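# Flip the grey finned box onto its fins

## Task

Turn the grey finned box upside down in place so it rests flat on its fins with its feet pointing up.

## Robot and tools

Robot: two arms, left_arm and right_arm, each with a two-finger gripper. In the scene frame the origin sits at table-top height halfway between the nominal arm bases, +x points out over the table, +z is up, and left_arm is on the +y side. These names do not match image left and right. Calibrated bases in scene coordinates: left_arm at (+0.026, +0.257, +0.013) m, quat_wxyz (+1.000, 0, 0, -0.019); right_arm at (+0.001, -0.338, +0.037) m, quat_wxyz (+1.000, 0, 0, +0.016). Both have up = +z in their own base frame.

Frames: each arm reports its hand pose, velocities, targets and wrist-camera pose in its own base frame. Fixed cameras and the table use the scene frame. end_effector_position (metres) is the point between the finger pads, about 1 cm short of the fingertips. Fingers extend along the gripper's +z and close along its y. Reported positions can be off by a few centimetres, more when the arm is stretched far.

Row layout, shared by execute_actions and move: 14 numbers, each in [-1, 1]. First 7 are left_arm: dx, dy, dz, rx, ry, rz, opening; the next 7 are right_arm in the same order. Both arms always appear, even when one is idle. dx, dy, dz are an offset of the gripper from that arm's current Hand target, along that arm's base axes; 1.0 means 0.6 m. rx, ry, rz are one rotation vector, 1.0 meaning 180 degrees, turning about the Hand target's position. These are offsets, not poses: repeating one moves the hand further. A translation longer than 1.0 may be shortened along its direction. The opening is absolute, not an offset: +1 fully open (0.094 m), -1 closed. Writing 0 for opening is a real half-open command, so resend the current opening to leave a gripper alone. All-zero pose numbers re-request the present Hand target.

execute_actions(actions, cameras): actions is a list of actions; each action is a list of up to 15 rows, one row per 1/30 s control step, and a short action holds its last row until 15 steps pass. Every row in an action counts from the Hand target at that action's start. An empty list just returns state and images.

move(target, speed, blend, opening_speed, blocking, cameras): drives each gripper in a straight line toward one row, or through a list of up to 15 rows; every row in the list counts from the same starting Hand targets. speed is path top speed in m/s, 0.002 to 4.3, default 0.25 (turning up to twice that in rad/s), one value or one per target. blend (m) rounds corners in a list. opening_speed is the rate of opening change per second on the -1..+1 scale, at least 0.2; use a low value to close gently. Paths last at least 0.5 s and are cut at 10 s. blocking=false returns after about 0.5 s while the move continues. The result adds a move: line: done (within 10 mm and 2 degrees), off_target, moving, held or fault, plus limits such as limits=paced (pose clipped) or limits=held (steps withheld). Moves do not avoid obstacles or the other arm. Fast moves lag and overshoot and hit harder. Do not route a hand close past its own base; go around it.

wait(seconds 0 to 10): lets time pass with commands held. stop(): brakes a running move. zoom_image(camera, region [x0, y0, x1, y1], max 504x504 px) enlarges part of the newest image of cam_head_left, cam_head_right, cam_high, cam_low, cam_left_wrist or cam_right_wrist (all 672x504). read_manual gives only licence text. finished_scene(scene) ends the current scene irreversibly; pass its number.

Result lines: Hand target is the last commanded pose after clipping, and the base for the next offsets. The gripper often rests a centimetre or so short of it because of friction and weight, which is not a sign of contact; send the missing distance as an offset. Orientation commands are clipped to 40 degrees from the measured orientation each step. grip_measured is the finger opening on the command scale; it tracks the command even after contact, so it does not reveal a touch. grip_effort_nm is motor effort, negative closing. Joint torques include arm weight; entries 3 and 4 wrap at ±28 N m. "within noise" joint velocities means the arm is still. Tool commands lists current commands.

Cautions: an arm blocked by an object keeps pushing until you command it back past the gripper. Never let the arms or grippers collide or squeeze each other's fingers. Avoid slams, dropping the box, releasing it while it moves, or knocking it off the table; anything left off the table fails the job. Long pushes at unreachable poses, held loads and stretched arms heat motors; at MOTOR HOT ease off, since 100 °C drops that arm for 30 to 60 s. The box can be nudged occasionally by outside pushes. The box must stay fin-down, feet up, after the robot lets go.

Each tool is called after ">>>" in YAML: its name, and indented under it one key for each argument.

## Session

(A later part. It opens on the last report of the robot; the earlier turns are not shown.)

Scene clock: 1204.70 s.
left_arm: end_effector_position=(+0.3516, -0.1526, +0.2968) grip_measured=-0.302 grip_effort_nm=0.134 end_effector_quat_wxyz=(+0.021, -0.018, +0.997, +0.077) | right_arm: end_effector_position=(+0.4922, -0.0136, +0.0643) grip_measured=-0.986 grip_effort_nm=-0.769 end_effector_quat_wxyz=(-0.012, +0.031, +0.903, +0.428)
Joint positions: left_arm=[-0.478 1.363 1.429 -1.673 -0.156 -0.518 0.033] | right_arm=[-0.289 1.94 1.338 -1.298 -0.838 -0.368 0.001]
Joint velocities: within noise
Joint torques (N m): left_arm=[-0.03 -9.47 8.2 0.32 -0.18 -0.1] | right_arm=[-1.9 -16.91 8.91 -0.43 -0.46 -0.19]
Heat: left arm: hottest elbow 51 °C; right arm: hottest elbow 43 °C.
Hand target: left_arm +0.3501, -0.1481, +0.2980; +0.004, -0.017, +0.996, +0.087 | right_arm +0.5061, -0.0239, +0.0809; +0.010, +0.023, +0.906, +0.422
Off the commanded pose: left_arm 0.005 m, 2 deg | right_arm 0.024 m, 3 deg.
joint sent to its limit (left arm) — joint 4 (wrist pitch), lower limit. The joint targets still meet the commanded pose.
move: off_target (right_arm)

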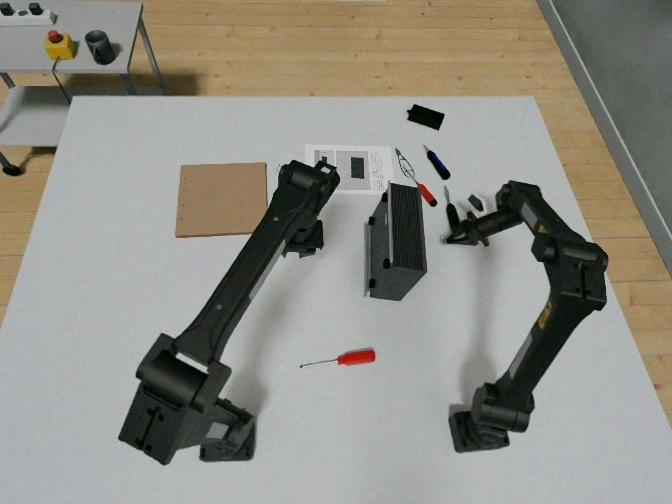

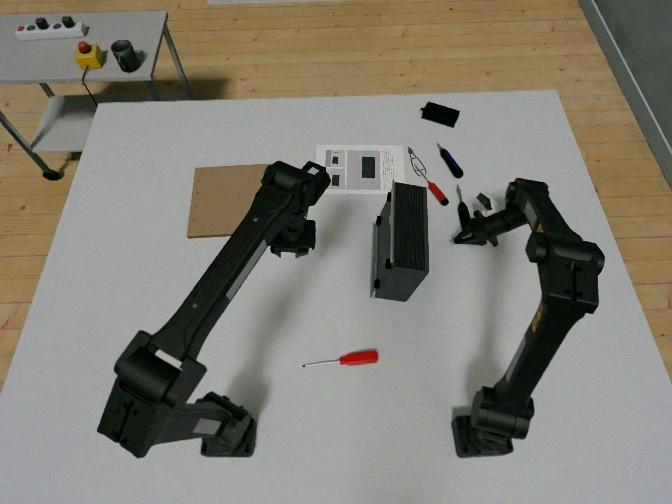

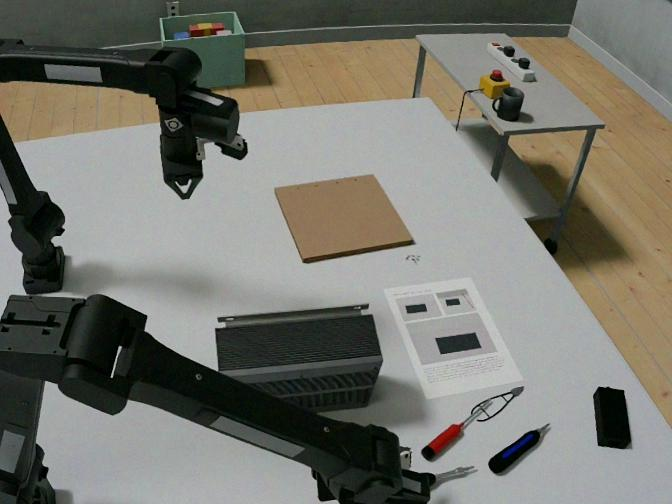

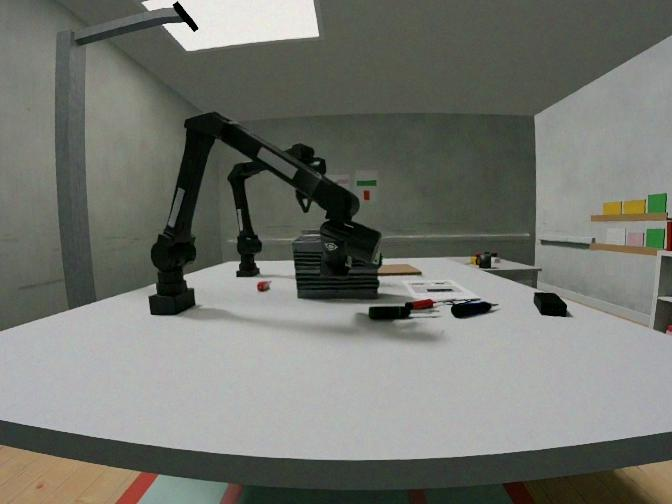

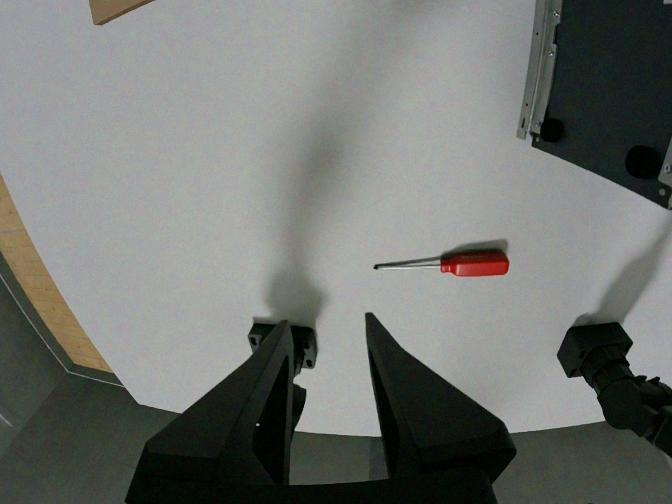

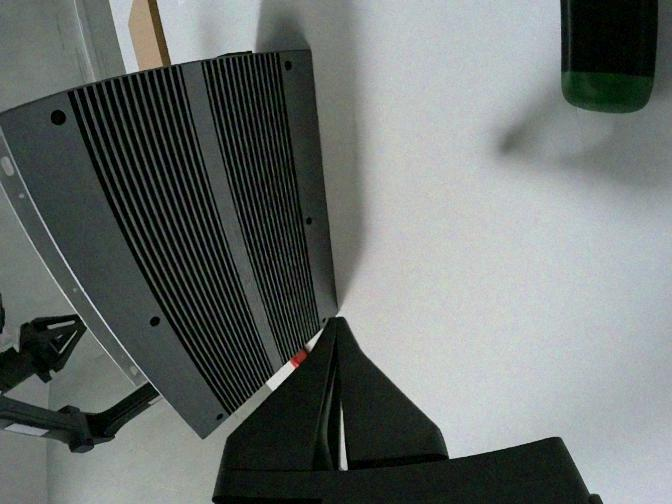

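>>> move:
  target:
    - [0,0,0,0,0,0,-0.3, -0.035,0.157,-0.147,0,0,0,-1]
    - [0,0,0,0,0,0,-0.3, -0.035,0.656,-0.147,0,0,0,-1]
  speed: [0.15,0.08]
  cameras: ["cam_head_left","cam_right_wrist","cam_high"]

Scene clock: 1236.43 s.
left_arm: end_effector_position=(+0.3516, -0.1526, +0.2968) grip_measured=-0.302 grip_effort_nm=0.134 end_effector_quat_wxyz=(+0.021, -0.018, +0.997, +0.077) | right_arm: end_effector_position=(+0.4703, +0.3277, -0.0263) grip_measured=-0.986 grip_effort_nm=-0.759 end_effector_quat_wxyz=(-0.009, +0.062, +0.914, +0.400)
Joint positions: left_arm=[-0.478 1.363 1.429 -1.673 -0.156 -0.517 0.033] | right_arm=[0.41 1.972 1.09 -0.246 -0.72 0.714 0.001]
Joint velocities: within noise
Joint torques (N m): left_arm=[-0.09 -9.41 8.18 0.34 -0.19 -0.08] | right_arm=[3.43 -14.8 10.35 2.66 -0.95 -0.07]
Heat: left arm: hottest elbow 48 °C; right arm: hottest elbow 43 °C.
Hand target: left_arm +0.3501, -0.1481, +0.2980; +0.004, -0.017, +0.996, +0.087 | right_arm +0.4852, +0.3695, -0.0073; +0.011, +0.024, +0.906, +0.422
Off the commanded pose: left_arm 0.005 m, 2 deg | right_arm 0.048 m, 6 deg.
joint sent to its limit (left arm) — joint 4 (wrist pitch), lower limit. The joint targets still meet the commanded pose.
move: off_target (right_arm)
Images, in order (width x height): cam_head_left 672x504, cam_high 672x504, cam_right_wrist 672x504.

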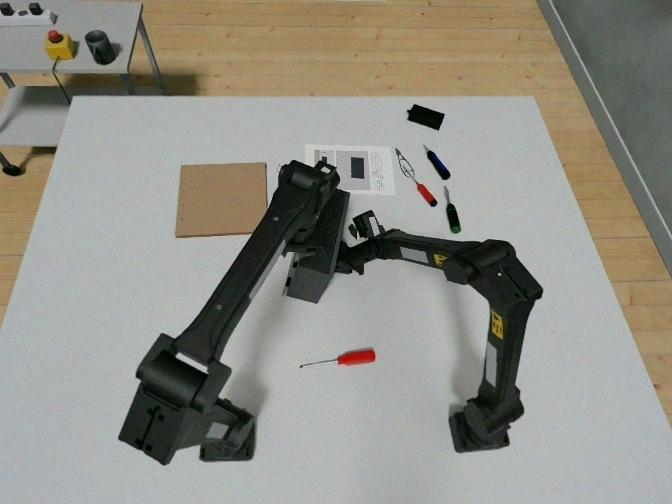

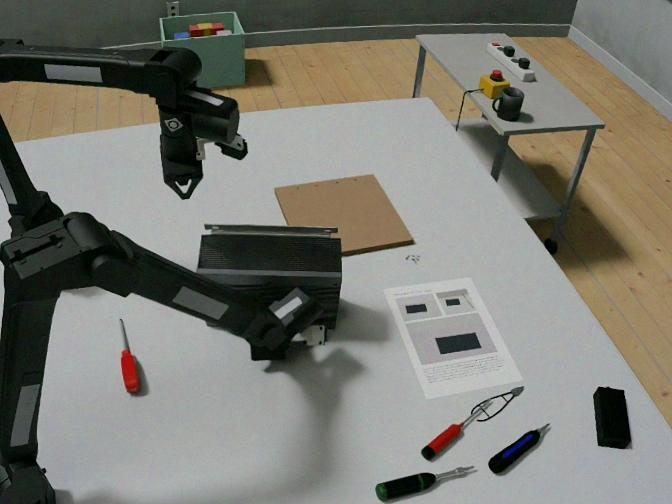

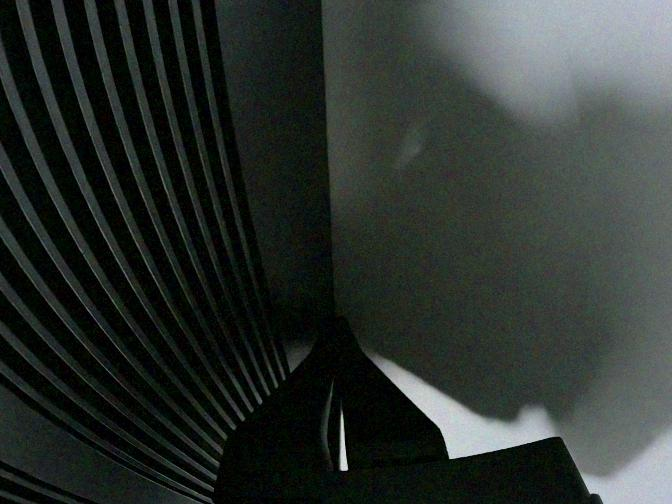

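>>> move:
  target:
    - [-0.1,0.3,0,0,0,0,-0.3, 0,-0.25,0,0,0,0,-1]
    - [-0.1,0.3,0,0,0,0,-0.3, 0.0,-0.283,0.512,-0.204,0.025,-0.0426,0]
    - [-0.1,0.3,0,0,0,0,-0.3, -0.007,-0.011,0.452,-0.204,0.025,-0.0426,0]
  speed: 0.25

Scene clock: 1281.63 s.
left_arm: end_effector_position=(+0.2942, +0.0296, +0.2971) grip_measured=-0.302 grip_effort_nm=0.129 end_effector_quat_wxyz=(+0.004, -0.018, +0.996, +0.089) | right_arm: end_effector_position=(+0.4714, +0.3539, +0.2501) grip_measured=-0.002 grip_effort_nm=0.076 end_effector_quat_wxyz=(-0.004, +0.094, +0.990, +0.102)
Joint positions: left_arm=[-0.001 1.108 1.214 -1.673 -0.178 -0.037 0.033] | right_arm=[0.597 1.807 1.831 -1.469 -0.163 0.797 0.047]
Joint velocities: within noise
Joint torques (N m): left_arm=[0.03 -5.89 8.17 0.53 0.07 -0.07] | right_arm=[-0.03 -15.38 11.71 0.81 0.08 0.04]
Heat: left arm: hottest elbow 46 °C; right arm: hottest elbow 47 °C.
Hand target: left_arm +0.2901, +0.0320, +0.2980; +0.004, -0.017, +0.996, +0.087 | right_arm +0.4810, +0.3630, +0.2641; +0.010, +0.095, +0.989, +0.113
Off the commanded pose: left_arm 0.005 m, 0 deg | right_arm 0.019 m, 2 deg.
move: off_target (right_arm); target 2's new opening was sent with right_arm's hand 0.019 m and 2 deg from that target

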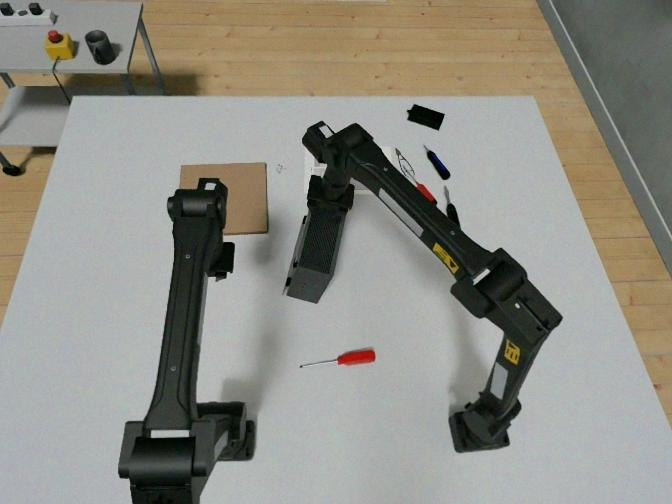

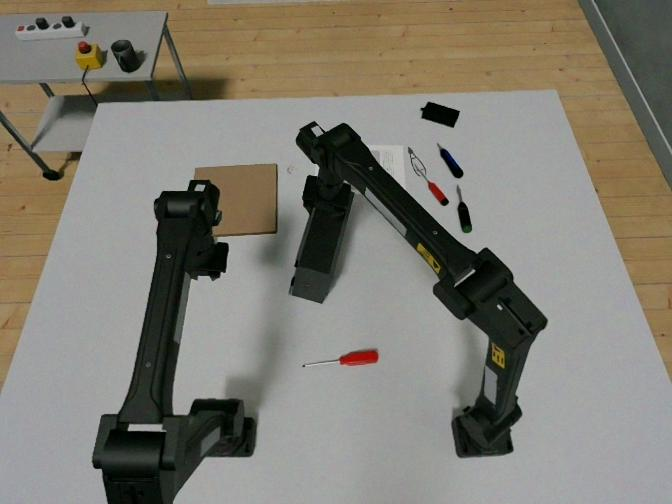

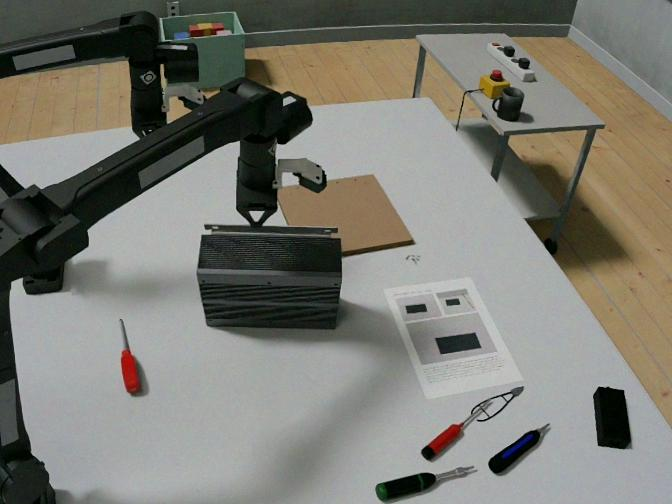

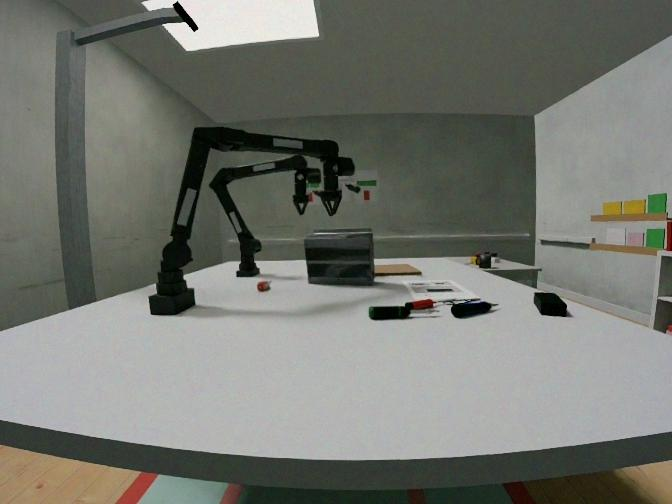

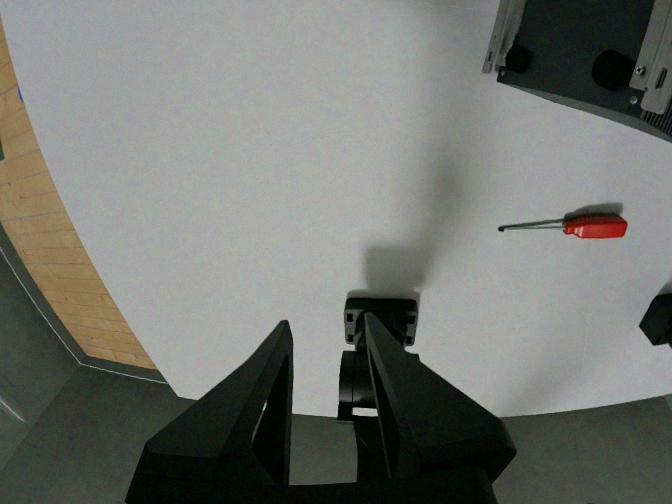

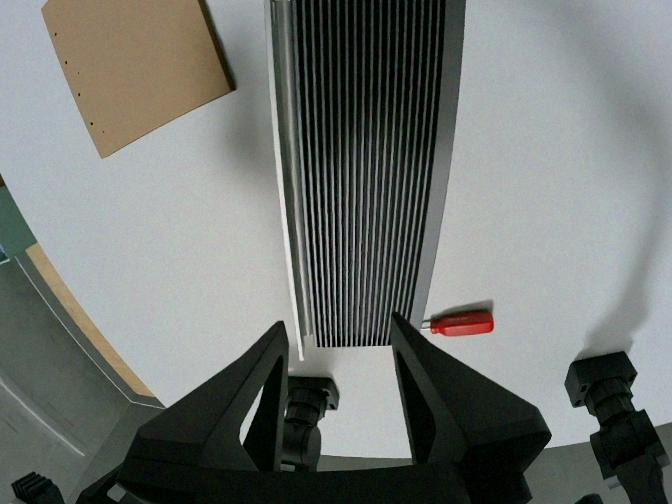

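>>> execute_actions:
  actions: []
  cameras: ["cam_head_left","cam_right_wrist"]

Scene clock: 1312.67 s.
left_arm: end_effector_position=(+0.2942, +0.0296, +0.2971) grip_measured=-0.302 grip_effort_nm=0.134 end_effector_quat_wxyz=(+0.004, -0.018, +0.996, +0.089) | right_arm: end_effector_position=(+0.4715, +0.3538, +0.2501) grip_measured=-0.002 grip_effort_nm=0.076 end_effector_quat_wxyz=(-0.004, +0.095, +0.990, +0.102)
Joint positions: left_arm=[-0.001 1.108 1.214 -1.673 -0.178 -0.037 0.033] | right_arm=[0.597 1.807 1.831 -1.469 -0.163 0.798 0.047]
Joint velocities: within noise
Joint torques (N m): left_arm=[0.03 -5.89 8.14 0.55 0.06 -0.07] | right_arm=[0.15 -16.38 11.71 0.72 0.09 0.03]
Heat: left arm: hottest elbow 44 °C; right arm: hottest elbow 49 °C.
Hand target: left_arm +0.2901, +0.0320, +0.2980; +0.004, -0.017, +0.996, +0.087 | right_arm +0.4810, +0.3630, +0.2641; +0.010, +0.095, +0.989, +0.113
Tool commands: left_gripper/opening=-0.3 right_gripper/opening=+0.0
Off the commanded pose: left_arm 0.005 m, 0 deg | right_arm 0.019 m, 2 deg.
Images, in order (width x height): cam_head_left 672x504, cam_right_wrist 672x504.

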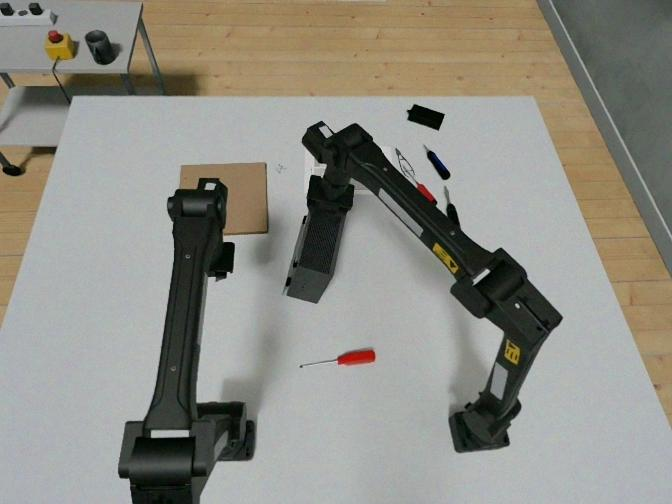

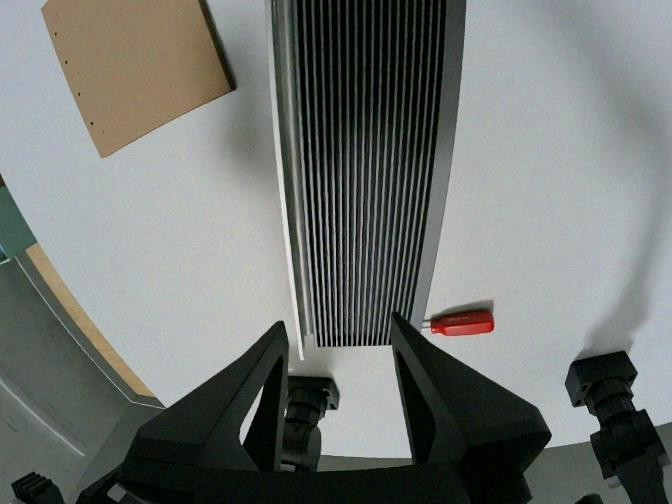

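>>> move:
  target: [0,0,0,0,0,0,-0.3,0.063,0.036,-0.06,0,0,-0.018,0]
  speed: 0.12
  cameras: ["cam_right_wrist"]

Scene clock: 1333.00 s.
left_arm: end_effector_position=(+0.2942, +0.0296, +0.2971) grip_measured=-0.302 grip_effort_nm=0.134 end_effector_quat_wxyz=(+0.004, -0.018, +0.996, +0.089) | right_arm: end_effector_position=(+0.5065, +0.3760, +0.2107) grip_measured=-0.002 grip_effort_nm=0.066 end_effector_quat_wxyz=(-0.006, +0.121, +0.988, +0.097)
Joint positions: left_arm=[-0.001 1.108 1.214 -1.673 -0.178 -0.037 0.033] | right_arm=[0.597 1.932 1.912 -1.431 -0.154 0.851 0.047]
Joint velocities: within noise
Joint torques (N m): left_arm=[0.03 -5.95 8.12 0.53 0.07 -0.08] | right_arm=[-0.67 -18.26 11.59 0.92 0.1 0.05]
Heat: left arm: hottest elbow 44 °C; right arm: hottest elbow 50 °C.
Hand target: left_arm +0.2901, +0.0320, +0.2980; +0.004, -0.017, +0.996, +0.087 | right_arm +0.5187, +0.3846, +0.2281; +0.013, +0.123, +0.986, +0.112
Off the commanded pose: left_arm 0.005 m, 0 deg | right_arm 0.023 m, 3 deg.
move: off_target (right_arm)
Images, in order (width x height): cam_right_wrist 672x504.

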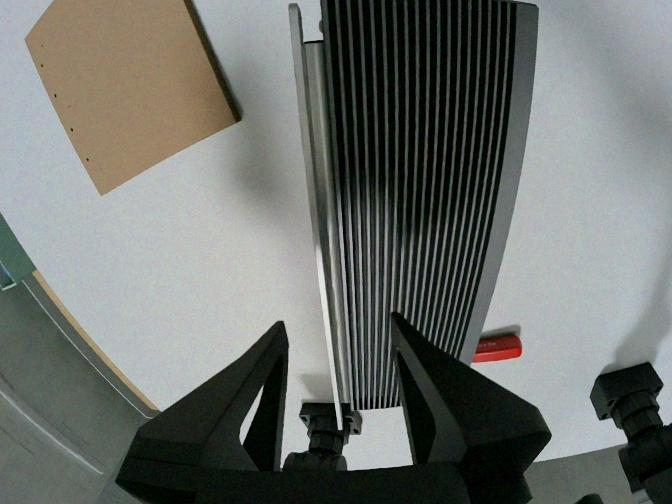

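>>> move:
  target: [0,0,0,0,0,0,-0.3,0,0.017,-0.078,0,0,0,0]
  speed: 0.08
  cameras: ["cam_right_wrist"]

>>> zoom_image:
  camera: "cam_right_wrist"
  region: [220, 200, 460, 380]

Scene clock: 1349.83 s.
left_arm: end_effector_position=(+0.2942, +0.0296, +0.2971) grip_measured=-0.302 grip_effort_nm=0.134 end_effector_quat_wxyz=(+0.004, -0.018, +0.996, +0.089) | right_arm: end_effector_position=(+0.5200, +0.3849, +0.1837) grip_measured=-0.002 grip_effort_nm=0.076 end_effector_quat_wxyz=(+0.010, +0.126, +0.986, +0.111)
Joint positions: left_arm=[-0.001 1.108 1.214 -1.673 -0.178 -0.037 0.033] | right_arm=[0.598 1.953 1.869 -1.323 -0.152 0.864 0.047]
Joint velocities: within noise
Joint torques (N m): left_arm=[0.03 -5.89 8.14 0.54 0.07 -0.08] | right_arm=[0.38 -17.79 8.36 1.32 0.08 0.1]
Heat: left arm: hottest elbow 43 °C; right arm: hottest elbow 50 °C.
Hand target: left_arm +0.2901, +0.0320, +0.2980; +0.004, -0.017, +0.996, +0.087 | right_arm +0.5188, +0.3948, +0.1811; +0.013, +0.123, +0.986, +0.112
Off the commanded pose: left_arm 0.005 m, 0 deg | right_arm 0.010 m, 1 deg.
move: done
Images, in order (width x height): cam_right_wrist 672x504.

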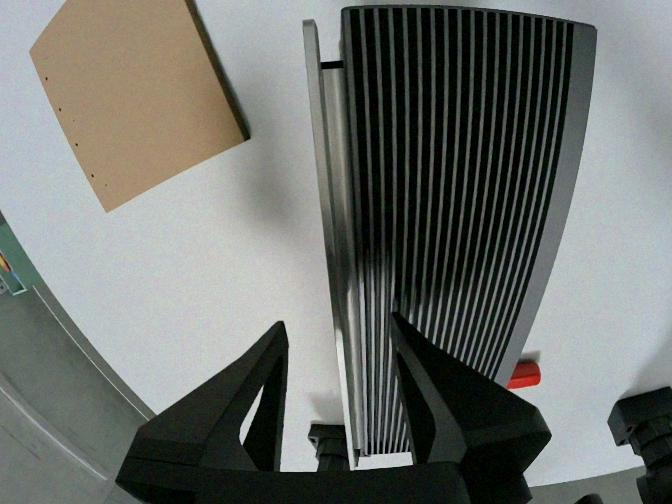

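Scaled by 2.100 from the camera's 672x504 image, which has a finer 960x720 frame.

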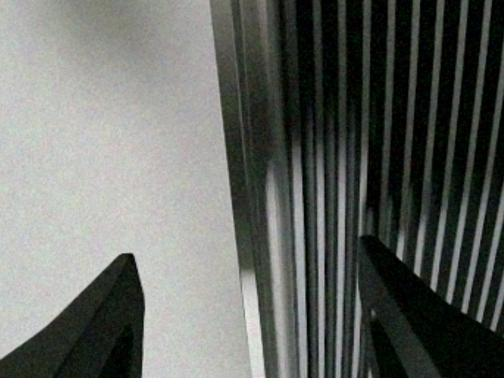

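>>> move:
  target: [0,0,0,0,0,0,-0.3,-0.015,0.006,-0.025,0,0,0,0]
  speed: 0.08
  cameras: ["cam_right_wrist"]

>>> move:
  target: [0,0,0,0,0,0,-0.3,0,0,0,0,0,0,-0.9]
  speed: 0.08
  opening_speed: 0.6
  cameras: ["cam_right_wrist"]

Scene clock: 1362.93 s.
left_arm: end_effector_position=(+0.2942, +0.0296, +0.2971) grip_measured=-0.302 grip_effort_nm=0.134 end_effector_quat_wxyz=(+0.004, -0.018, +0.996, +0.089) | right_arm: end_effector_position=(+0.5185, +0.3866, +0.1781) grip_measured=-0.002 grip_effort_nm=0.066 end_effector_quat_wxyz=(+0.019, +0.128, +0.985, +0.116)
Joint positions: left_arm=[-0.001 1.108 1.214 -1.673 -0.178 -0.037 0.033] | right_arm=[0.603 1.939 1.831 -1.277 -0.146 0.875 0.047]
Joint velocities: within noise
Joint torques (N m): left_arm=[0.03 -5.77 8.13 0.53 0.07 -0.08] | right_arm=[0.85 -17.32 6.98 1.43 -0.09 0.08]
Heat: left arm: hottest elbow 43 °C; right arm: hottest elbow 50 °C.
Hand target: left_arm +0.2901, +0.0320, +0.2980; +0.004, -0.017, +0.996, +0.087 | right_arm +0.5097, +0.3984, +0.1662; +0.013, +0.123, +0.986, +0.112
Off the commanded pose: left_arm 0.005 m, 0 deg | right_arm 0.019 m, 1 deg.
move: off_target (right_arm)
Images, in order (width x height): cam_right_wrist 672x504.

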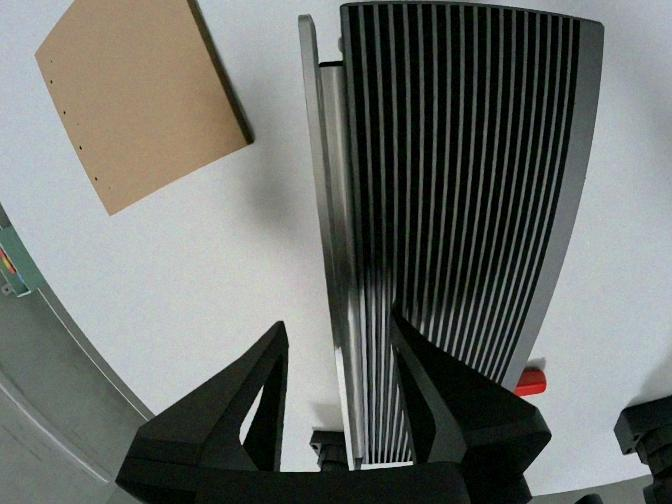

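Scene clock: 1364.97 s.
left_arm: end_effector_position=(+0.2942, +0.0296, +0.2971) grip_measured=-0.302 grip_effort_nm=0.134 end_effector_quat_wxyz=(+0.004, -0.018, +0.996, +0.089) | right_arm: end_effector_position=(+0.5144, +0.3853, +0.1776) grip_measured=-0.897 grip_effort_nm=-0.769 end_effector_quat_wxyz=(+0.020, +0.129, +0.985, +0.112)
Joint positions: left_arm=[-0.001 1.108 1.214 -1.673 -0.178 -0.037 0.033] | right_arm=[0.607 1.93 1.816 -1.275 -0.139 0.879 0.005]
Joint velocities: left_arm=[within noise] | right_arm=[-0.005 0.005 0.012 0.002 -0.022 0.037 -0.005]
Joint torques (N m): left_arm=[0.03 -5.83 8.13 0.47 0.06 -0.07] | right_arm=[1.03 -16.62 7.87 1.4 -0.32 0.01]
Heat: left arm: hottest elbow 43 °C; right arm: hottest elbow 50 °C.
Hand target: left_arm +0.2901, +0.0320, +0.2980; +0.004, -0.017, +0.996, +0.087 | right_arm +0.5098, +0.3983, +0.1661; +0.013, +0.123, +0.986, +0.112
Off the commanded pose: left_arm 0.005 m, 0 deg | right_arm 0.018 m, 1 deg.
move: off_target (right_arm)
Images, in order (width x height): cam_right_wrist 672x504.

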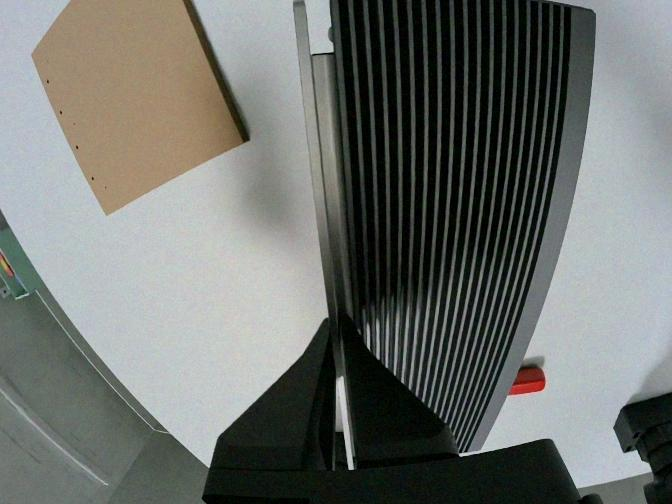

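>>> move:
  target:
    - [0,0,0,0,0,0,-0.3,0,0,0,0,0,0,-0.5]
    - [0,0,0,0,0,0,-0.3,0,0.008,-0.014,0,0,0,-0.5]
    - [0,0,0,0,0,0,-0.3,0,0.008,-0.014,0,0,0,-0.9]
  speed: 0.08
  opening_speed: 0.6
  cameras: ["cam_right_wrist"]

Scene clock: 1375.97 s.
left_arm: end_effector_position=(+0.2942, +0.0296, +0.2971) grip_measured=-0.302 grip_effort_nm=0.134 end_effector_quat_wxyz=(+0.004, -0.018, +0.996, +0.089) | right_arm: end_effector_position=(+0.5150, +0.3889, +0.1788) grip_measured=-0.895 grip_effort_nm=-0.247 end_effector_quat_wxyz=(+0.027, +0.128, +0.985, +0.114)
Joint positions: left_arm=[-0.001 1.108 1.214 -1.673 -0.178 -0.037 0.033] | right_arm=[0.613 1.928 1.816 -1.263 -0.131 0.884 0.005]
Joint velocities: within noise
Joint torques (N m): left_arm=[0.15 -5.83 8.16 0.51 0.06 -0.07] | right_arm=[1.03 -15.79 7.62 1.36 -0.64 0.02]
Heat: left arm: hottest elbow 43 °C; right arm: hottest elbow 48 °C.
Hand target: left_arm +0.2901, +0.0320, +0.2980; +0.004, -0.017, +0.996, +0.087 | right_arm +0.5097, +0.4032, +0.1578; +0.013, +0.123, +0.986, +0.112
Off the commanded pose: left_arm 0.005 m, 0 deg | right_arm 0.026 m, 2 deg.
move: off_target (right_arm); target 3's new opening was sent with right_arm's hand 0.026 m and 2 deg from that target
Images, in order (width x height): cam_right_wrist 672x504.

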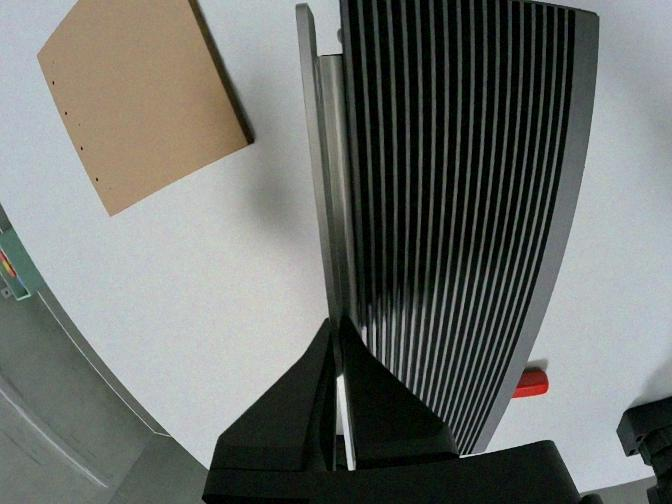

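>>> move:
  target:
    - [0,0,0,0,0,0,-0.3,0,0,0,0,0,0,-0.5]
    - [0,0,0,0,0,0,-0.3,0.004,-0.008,0.025,-0.0267,-0.105,-0.0249,-0.5]
    - [0,0,0,0,0,0,-0.3,0.004,-0.004,0.01,-0.0267,-0.105,-0.0249,-0.5]
  speed: 0.1
  opening_speed: 0.8
  cameras: ["cam_right_wrist","cam_head_left"]

Scene clock: 1412.50 s.
left_arm: end_effector_position=(+0.2942, +0.0296, +0.2971) grip_measured=-0.302 grip_effort_nm=0.134 end_effector_quat_wxyz=(+0.004, -0.018, +0.996, +0.089) | right_arm: end_effector_position=(+0.5162, +0.3939, +0.1811) grip_measured=-0.502 grip_effort_nm=0.071 end_effector_quat_wxyz=(+0.190, +0.142, +0.967, +0.093)
Joint positions: left_arm=[-0.001 1.108 1.214 -1.673 -0.178 -0.037 0.033] | right_arm=[0.693 1.816 1.616 -0.972 0.156 0.953 0.023]
Joint velocities: within noise
Joint torques (N m): left_arm=[0.03 -5.89 8.14 0.49 0.06 -0.08] | right_arm=[0.5 -15.15 7.13 1.89 0.15 0.06]
Heat: left arm: hottest elbow 43 °C; right arm: hottest elbow 44 °C.
Hand target: left_arm +0.2901, +0.0320, +0.2980; +0.004, -0.017, +0.996, +0.087 | right_arm +0.5122, +0.4009, +0.1638; +0.185, +0.140, +0.969, +0.089
Off the commanded pose: left_arm 0.005 m, 0 deg | right_arm 0.019 m, 1 deg.
move: off_target (right_arm)
Images, in order (width x height): cam_head_left 672x504, cam_right_wrist 672x504.

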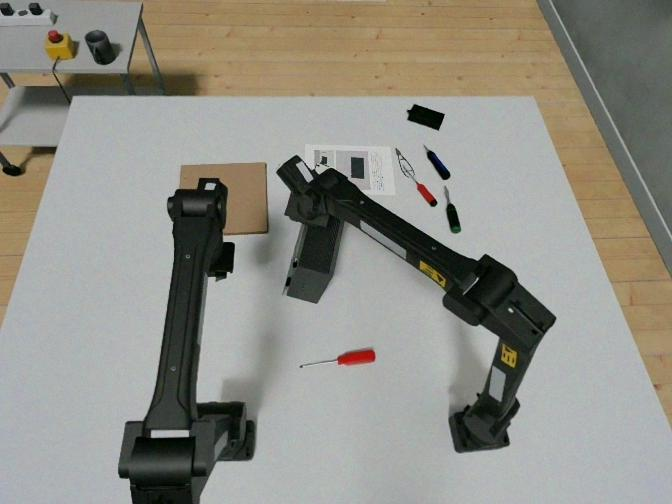

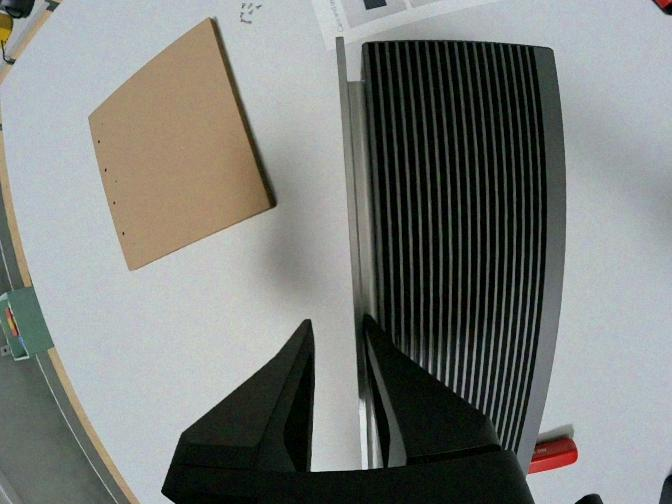

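>>> move:
  target: [0,0,0,0,0,0,-0.3,0.002,-0.006,0.006,0,0,0,-0.9]
  speed: 0.08
  opening_speed: 0.6
  cameras: ["cam_right_wrist"]

Scene clock: 1423.93 s.
left_arm: end_effector_position=(+0.2942, +0.0296, +0.2971) grip_measured=-0.302 grip_effort_nm=0.134 end_effector_quat_wxyz=(+0.004, -0.018, +0.996, +0.089) | right_arm: end_effector_position=(+0.5128, +0.3890, +0.1792) grip_measured=-0.895 grip_effort_nm=-0.212 end_effector_quat_wxyz=(+0.190, +0.143, +0.968, +0.086)
Joint positions: left_arm=[-0.001 1.108 1.214 -1.673 -0.178 -0.037 0.033] | right_arm=[0.693 1.809 1.604 -0.979 0.165 0.954 0.005]
Joint velocities: within noise
Joint torques (N m): left_arm=[0.15 -5.89 8.14 0.54 0.05 -0.07] | right_arm=[0.21 -14.86 8.05 1.8 -0.32 -0.03]
Heat: left arm: hottest elbow 43 °C; right arm: hottest elbow 45 °C.
Hand target: left_arm +0.2901, +0.0320, +0.2980; +0.004, -0.017, +0.996, +0.087 | right_arm +0.5134, +0.3972, +0.1674; +0.185, +0.140, +0.969, +0.089
Off the commanded pose: left_arm 0.005 m, 0 deg | right_arm 0.014 m, 1 deg.
move: off_target (right_arm)
Images, in order (width x height): cam_right_wrist 672x504.

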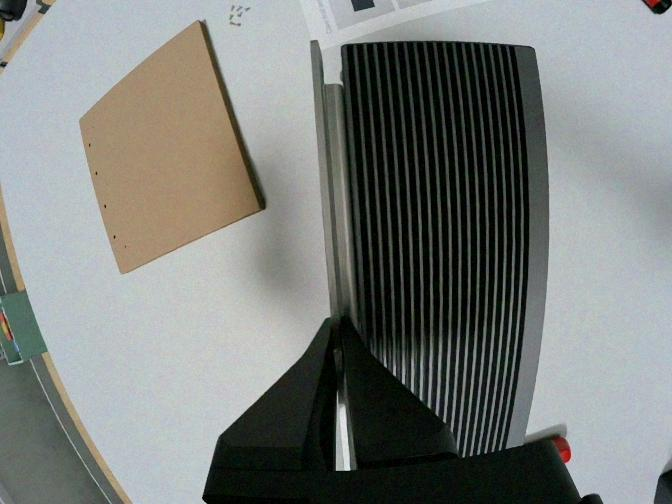

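>>> move:
  target:
    - [0,0,0,0,0,0,-0.3,-0.027,-0.138,0.047,0.0916,-0.0229,0,-0.9]
    - [0,0,0,0,0,0,-0.3,-0.057,-0.2575,0.017,0.199,-0.0497,0,-0.9]
    - [0,0,0,0,0,0,-0.3,-0.078,-0.345,-0.055,0.307,-0.0766,0,-0.9]
    - [0,0,0,0,0,0,-0.3,-0.096,-0.417,-0.165,0.41,-0.102,0,-0.9]
  speed: 0.12
  cameras: ["cam_head_left","cam_right_wrist","cam_low"]

Scene clock: 1436.33 s.
left_arm: end_effector_position=(+0.2942, +0.0296, +0.2971) grip_measured=-0.302 grip_effort_nm=0.129 end_effector_quat_wxyz=(+0.004, -0.018, +0.996, +0.089) | right_arm: end_effector_position=(+0.4423, +0.1608, +0.0632) grip_measured=-0.897 grip_effort_nm=-0.164 end_effector_quat_wxyz=(+0.187, +0.202, +0.692, +0.668)
Joint positions: left_arm=[-0.001 1.108 1.214 -1.673 -0.178 -0.037 0.033] | right_arm=[0.044 1.966 0.52 1.379 -0.969 1.526 0.005]
Joint velocities: within noise
Joint torques (N m): left_arm=[-0.03 -5.89 8.14 0.53 0.06 -0.07] | right_arm=[-2.84 -10.52 3.47 2.73 0.15 0.09]
Heat: left arm: hottest elbow 43 °C; right arm: hottest elbow 45 °C.
Hand target: left_arm +0.2901, +0.0320, +0.2980; +0.004, -0.017, +0.996, +0.087 | right_arm +0.4557, +0.1470, +0.0684; +0.206, +0.208, +0.682, +0.670
Off the commanded pose: left_arm 0.005 m, 0 deg | right_arm 0.020 m, 3 deg.
move: off_target (right_arm)
Images, in order (width x height): cam_head_left 672x504, cam_low 672x504, cam_right_wrist 672x504.

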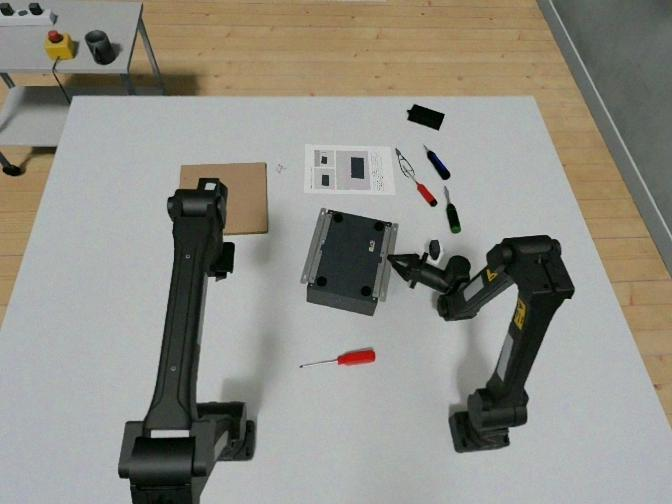

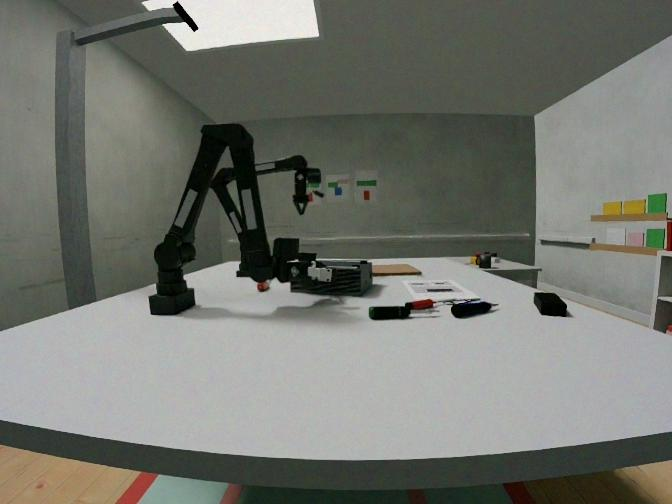

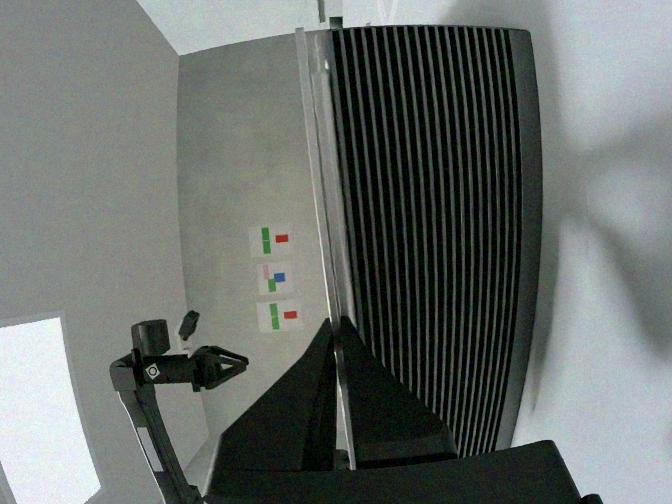

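>>> move:
  target: [0,0,0,0,0,0,-0.3,-0.015,0.125,0.0,0,0,0,-0.9]
  speed: 0.08
  cameras: ["cam_head_left","cam_right_wrist"]

Scene clock: 1450.60 s.
left_arm: end_effector_position=(+0.2942, +0.0296, +0.2971) grip_measured=-0.302 grip_effort_nm=0.139 end_effector_quat_wxyz=(+0.004, -0.018, +0.996, +0.089) | right_arm: end_effector_position=(+0.4498, +0.1913, +0.0634) grip_measured=-0.897 grip_effort_nm=-0.164 end_effector_quat_wxyz=(+0.226, +0.237, +0.681, +0.655)
Joint positions: left_arm=[-0.001 1.108 1.214 -1.673 -0.178 -0.037 0.033] | right_arm=[0.164 1.966 0.51 1.402 -0.74 1.538 0.005]
Joint velocities: within noise
Joint torques (N m): left_arm=[0.09 -5.83 8.12 0.51 0.07 -0.07] | right_arm=[3.84 -10.75 3.85 2.45 -0.77 0.05]
Heat: left arm: hottest elbow 43 °C; right arm: hottest elbow 43 °C.
Hand target: left_arm +0.2901, +0.0320, +0.2980; +0.004, -0.017, +0.996, +0.087 | right_arm +0.4467, +0.2220, +0.0684; +0.206, +0.208, +0.682, +0.670
Off the commanded pose: left_arm 0.005 m, 0 deg | right_arm 0.031 m, 4 deg.
move: off_target (right_arm)
Images, in order (width x height): cam_head_left 672x504, cam_right_wrist 672x504.

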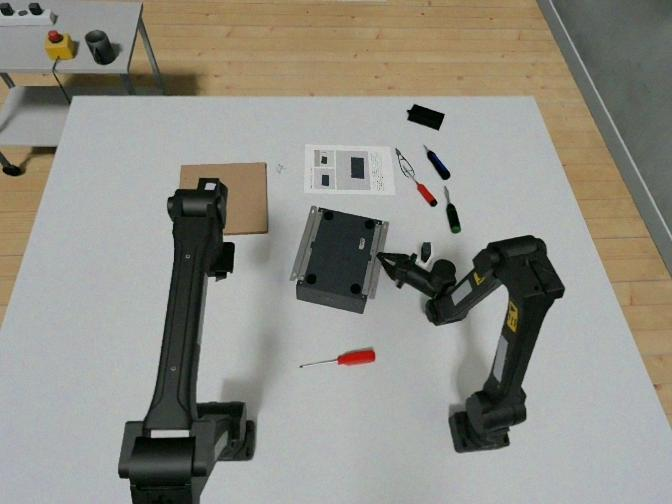

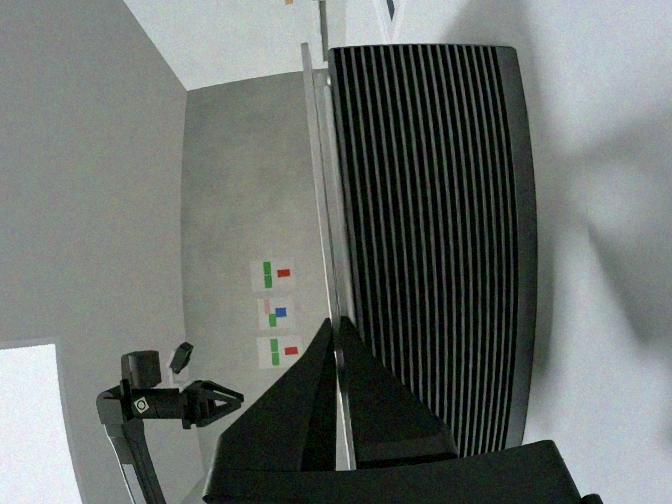

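Moved 3 cm; good. Relieve the push, release, retreat.

>>> move:
  target: [0,0,0,0,0,0,-0.3,0.003,-0.045,-0.004,0,0,0,-0.9]
  speed: 0.1
  cameras: []

>>> move:
  target: [0,0,0,0,0,0,-0.3,0,0,0,0,0,0,-0.4]
  opening_speed: 0.6
  cameras: ["cam_right_wrist"]

Scene clock: 1455.70 s.
left_arm: end_effector_position=(+0.2942, +0.0296, +0.2971) grip_measured=-0.302 grip_effort_nm=0.139 end_effector_quat_wxyz=(+0.004, -0.018, +0.996, +0.089) | right_arm: end_effector_position=(+0.4481, +0.1928, +0.0632) grip_measured=-0.897 grip_effort_nm=-0.144 end_effector_quat_wxyz=(+0.209, +0.217, +0.685, +0.663)
Joint positions: left_arm=[-0.001 1.108 1.214 -1.673 -0.178 -0.037 0.033] | right_arm=[0.15 1.976 0.525 1.402 -0.809 1.538 0.005]
Joint velocities: within noise
Joint torques (N m): left_arm=[0.03 -5.83 8.13 0.49 0.06 -0.08] | right_arm=[-0.91 -10.05 2.71 2.88 -0.85 0]
Heat: left arm: hottest elbow 43 °C; right arm: hottest elbow 42 °C.
Hand target: left_arm +0.2901, +0.0320, +0.2980; +0.004, -0.017, +0.996, +0.087 | right_arm +0.4485, +0.1950, +0.0661; +0.206, +0.208, +0.682, +0.670
Off the commanded pose: left_arm 0.005 m, 0 deg | right_arm 0.004 m, 1 deg.
move: done
No camera images: "cameras" was empty.

Scene clock: 1456.90 s.
left_arm: end_effector_position=(+0.2942, +0.0296, +0.2971) grip_measured=-0.302 grip_effort_nm=0.134 end_effector_quat_wxyz=(+0.004, -0.018, +0.996, +0.089) | right_arm: end_effector_position=(+0.4461, +0.1939, +0.0651) grip_measured=-0.402 grip_effort_nm=0.081 end_effector_quat_wxyz=(+0.206, +0.210, +0.685, +0.667)
Joint positions: left_arm=[-0.001 1.108 1.214 -1.673 -0.178 -0.037 0.033] | right_arm=[0.148 1.976 0.525 1.412 -0.825 1.541 0.028]
Joint velocities: within noise
Joint torques (N m): left_arm=[0.03 -5.83 8.14 0.53 0.06 -0.08] | right_arm=[-0.67 -10.05 2.58 2.36 -0.23 -0.03]
Heat: left arm: hottest elbow 43 °C; right arm: hottest elbow 42 °C.
Hand target: left_arm +0.2901, +0.0320, +0.2980; +0.004, -0.017, +0.996, +0.087 | right_arm +0.4485, +0.1951, +0.0661; +0.206, +0.207, +0.682, +0.670
Off the commanded pose: left_arm 0.005 m, 0 deg | right_arm 0.003 m, 1 deg.
move: done
Images, in order (width x height): cam_right_wrist 672x504.

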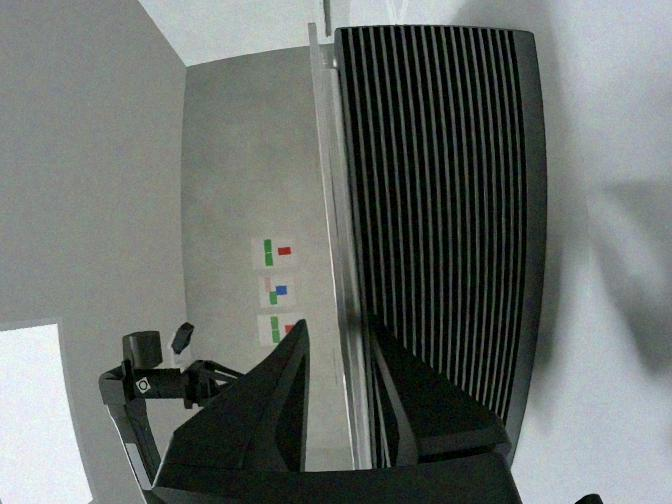

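>>> move:
  target:
    - [0,0,0,0,0,0,-0.3,-0.08,-0.12,0,0,0,0,-0.4]
    - [0,0,0,0,0,0,-0.3,-0.15,-0.18,0.2,0,0,0,-0.4]
  speed: 0.15
  cameras: ["cam_head_left","cam_high","cam_low","cam_left_wrist"]

Scene clock: 1463.67 s.
left_arm: end_effector_position=(+0.2942, +0.0296, +0.2971) grip_measured=-0.302 grip_effort_nm=0.134 end_effector_quat_wxyz=(+0.004, -0.018, +0.996, +0.089) | right_arm: end_effector_position=(+0.3551, +0.0925, +0.1804) grip_measured=-0.402 grip_effort_nm=0.081 end_effector_quat_wxyz=(+0.194, +0.211, +0.683, +0.672)
Joint positions: left_arm=[-0.001 1.108 1.214 -1.673 -0.178 -0.037 0.033] | right_arm=[-0.192 1.316 0.295 0.963 -1.181 1.537 0.028]
Joint velocities: within noise
Joint torques (N m): left_arm=[0.03 -5.95 8.12 0.55 0.06 -0.07] | right_arm=[-1.9 -5.71 5.76 1.51 -0.21 -0.25]
Heat: left arm: hottest elbow 43 °C; right arm: hottest elbow 41 °C.
Hand target: left_arm +0.2901, +0.0320, +0.2980; +0.004, -0.017, +0.996, +0.087 | right_arm +0.3585, +0.0870, +0.1860; +0.206, +0.208, +0.682, +0.670
Off the commanded pose: left_arm 0.005 m, 0 deg | right_arm 0.009 m, 1 deg.
move: done
Images, in order (width x height): cam_head_left 672x504, cam_high 672x504, cam_low 672x504, cam_left_wrist 672x504.

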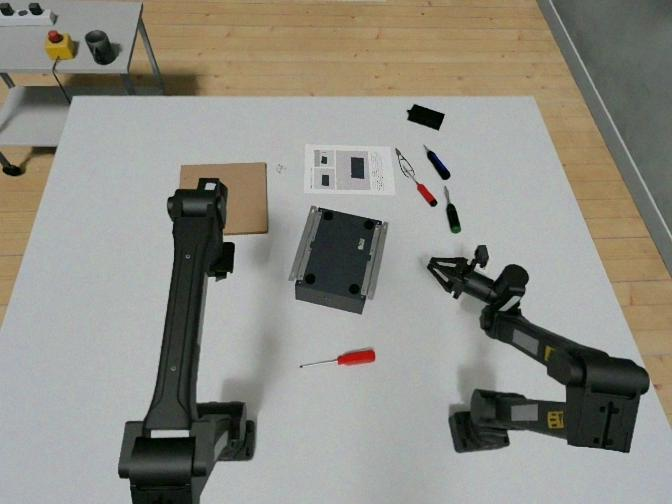

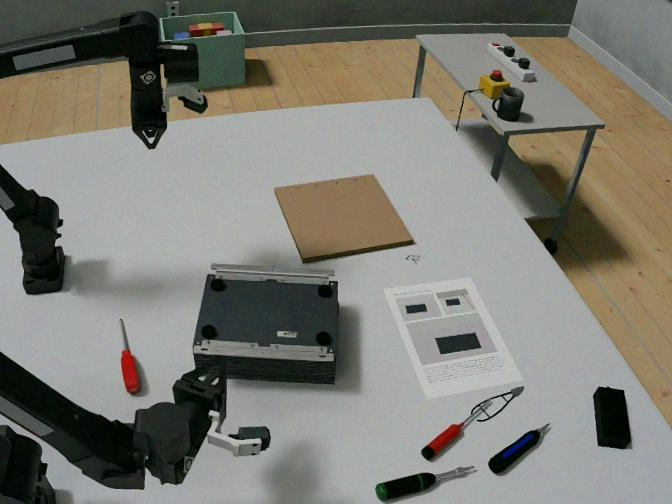

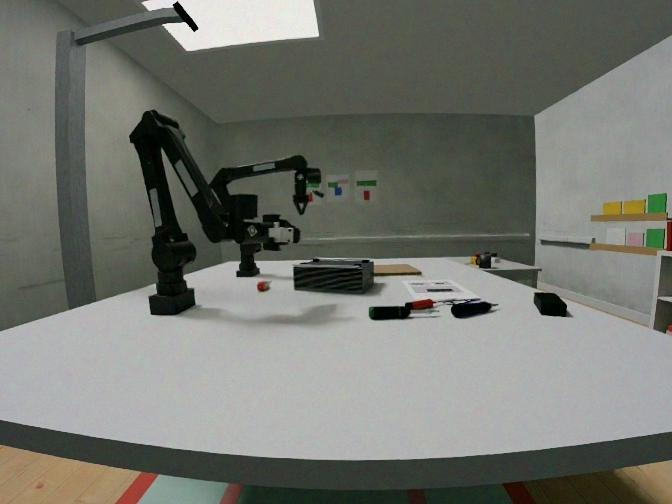

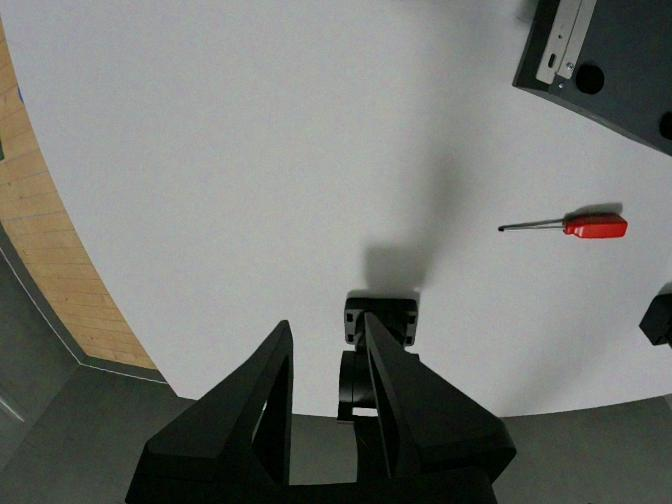

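Feet up, flat, near the original location.

>>> finished_scene:
  scene: 1

The scene is finished: the task was done.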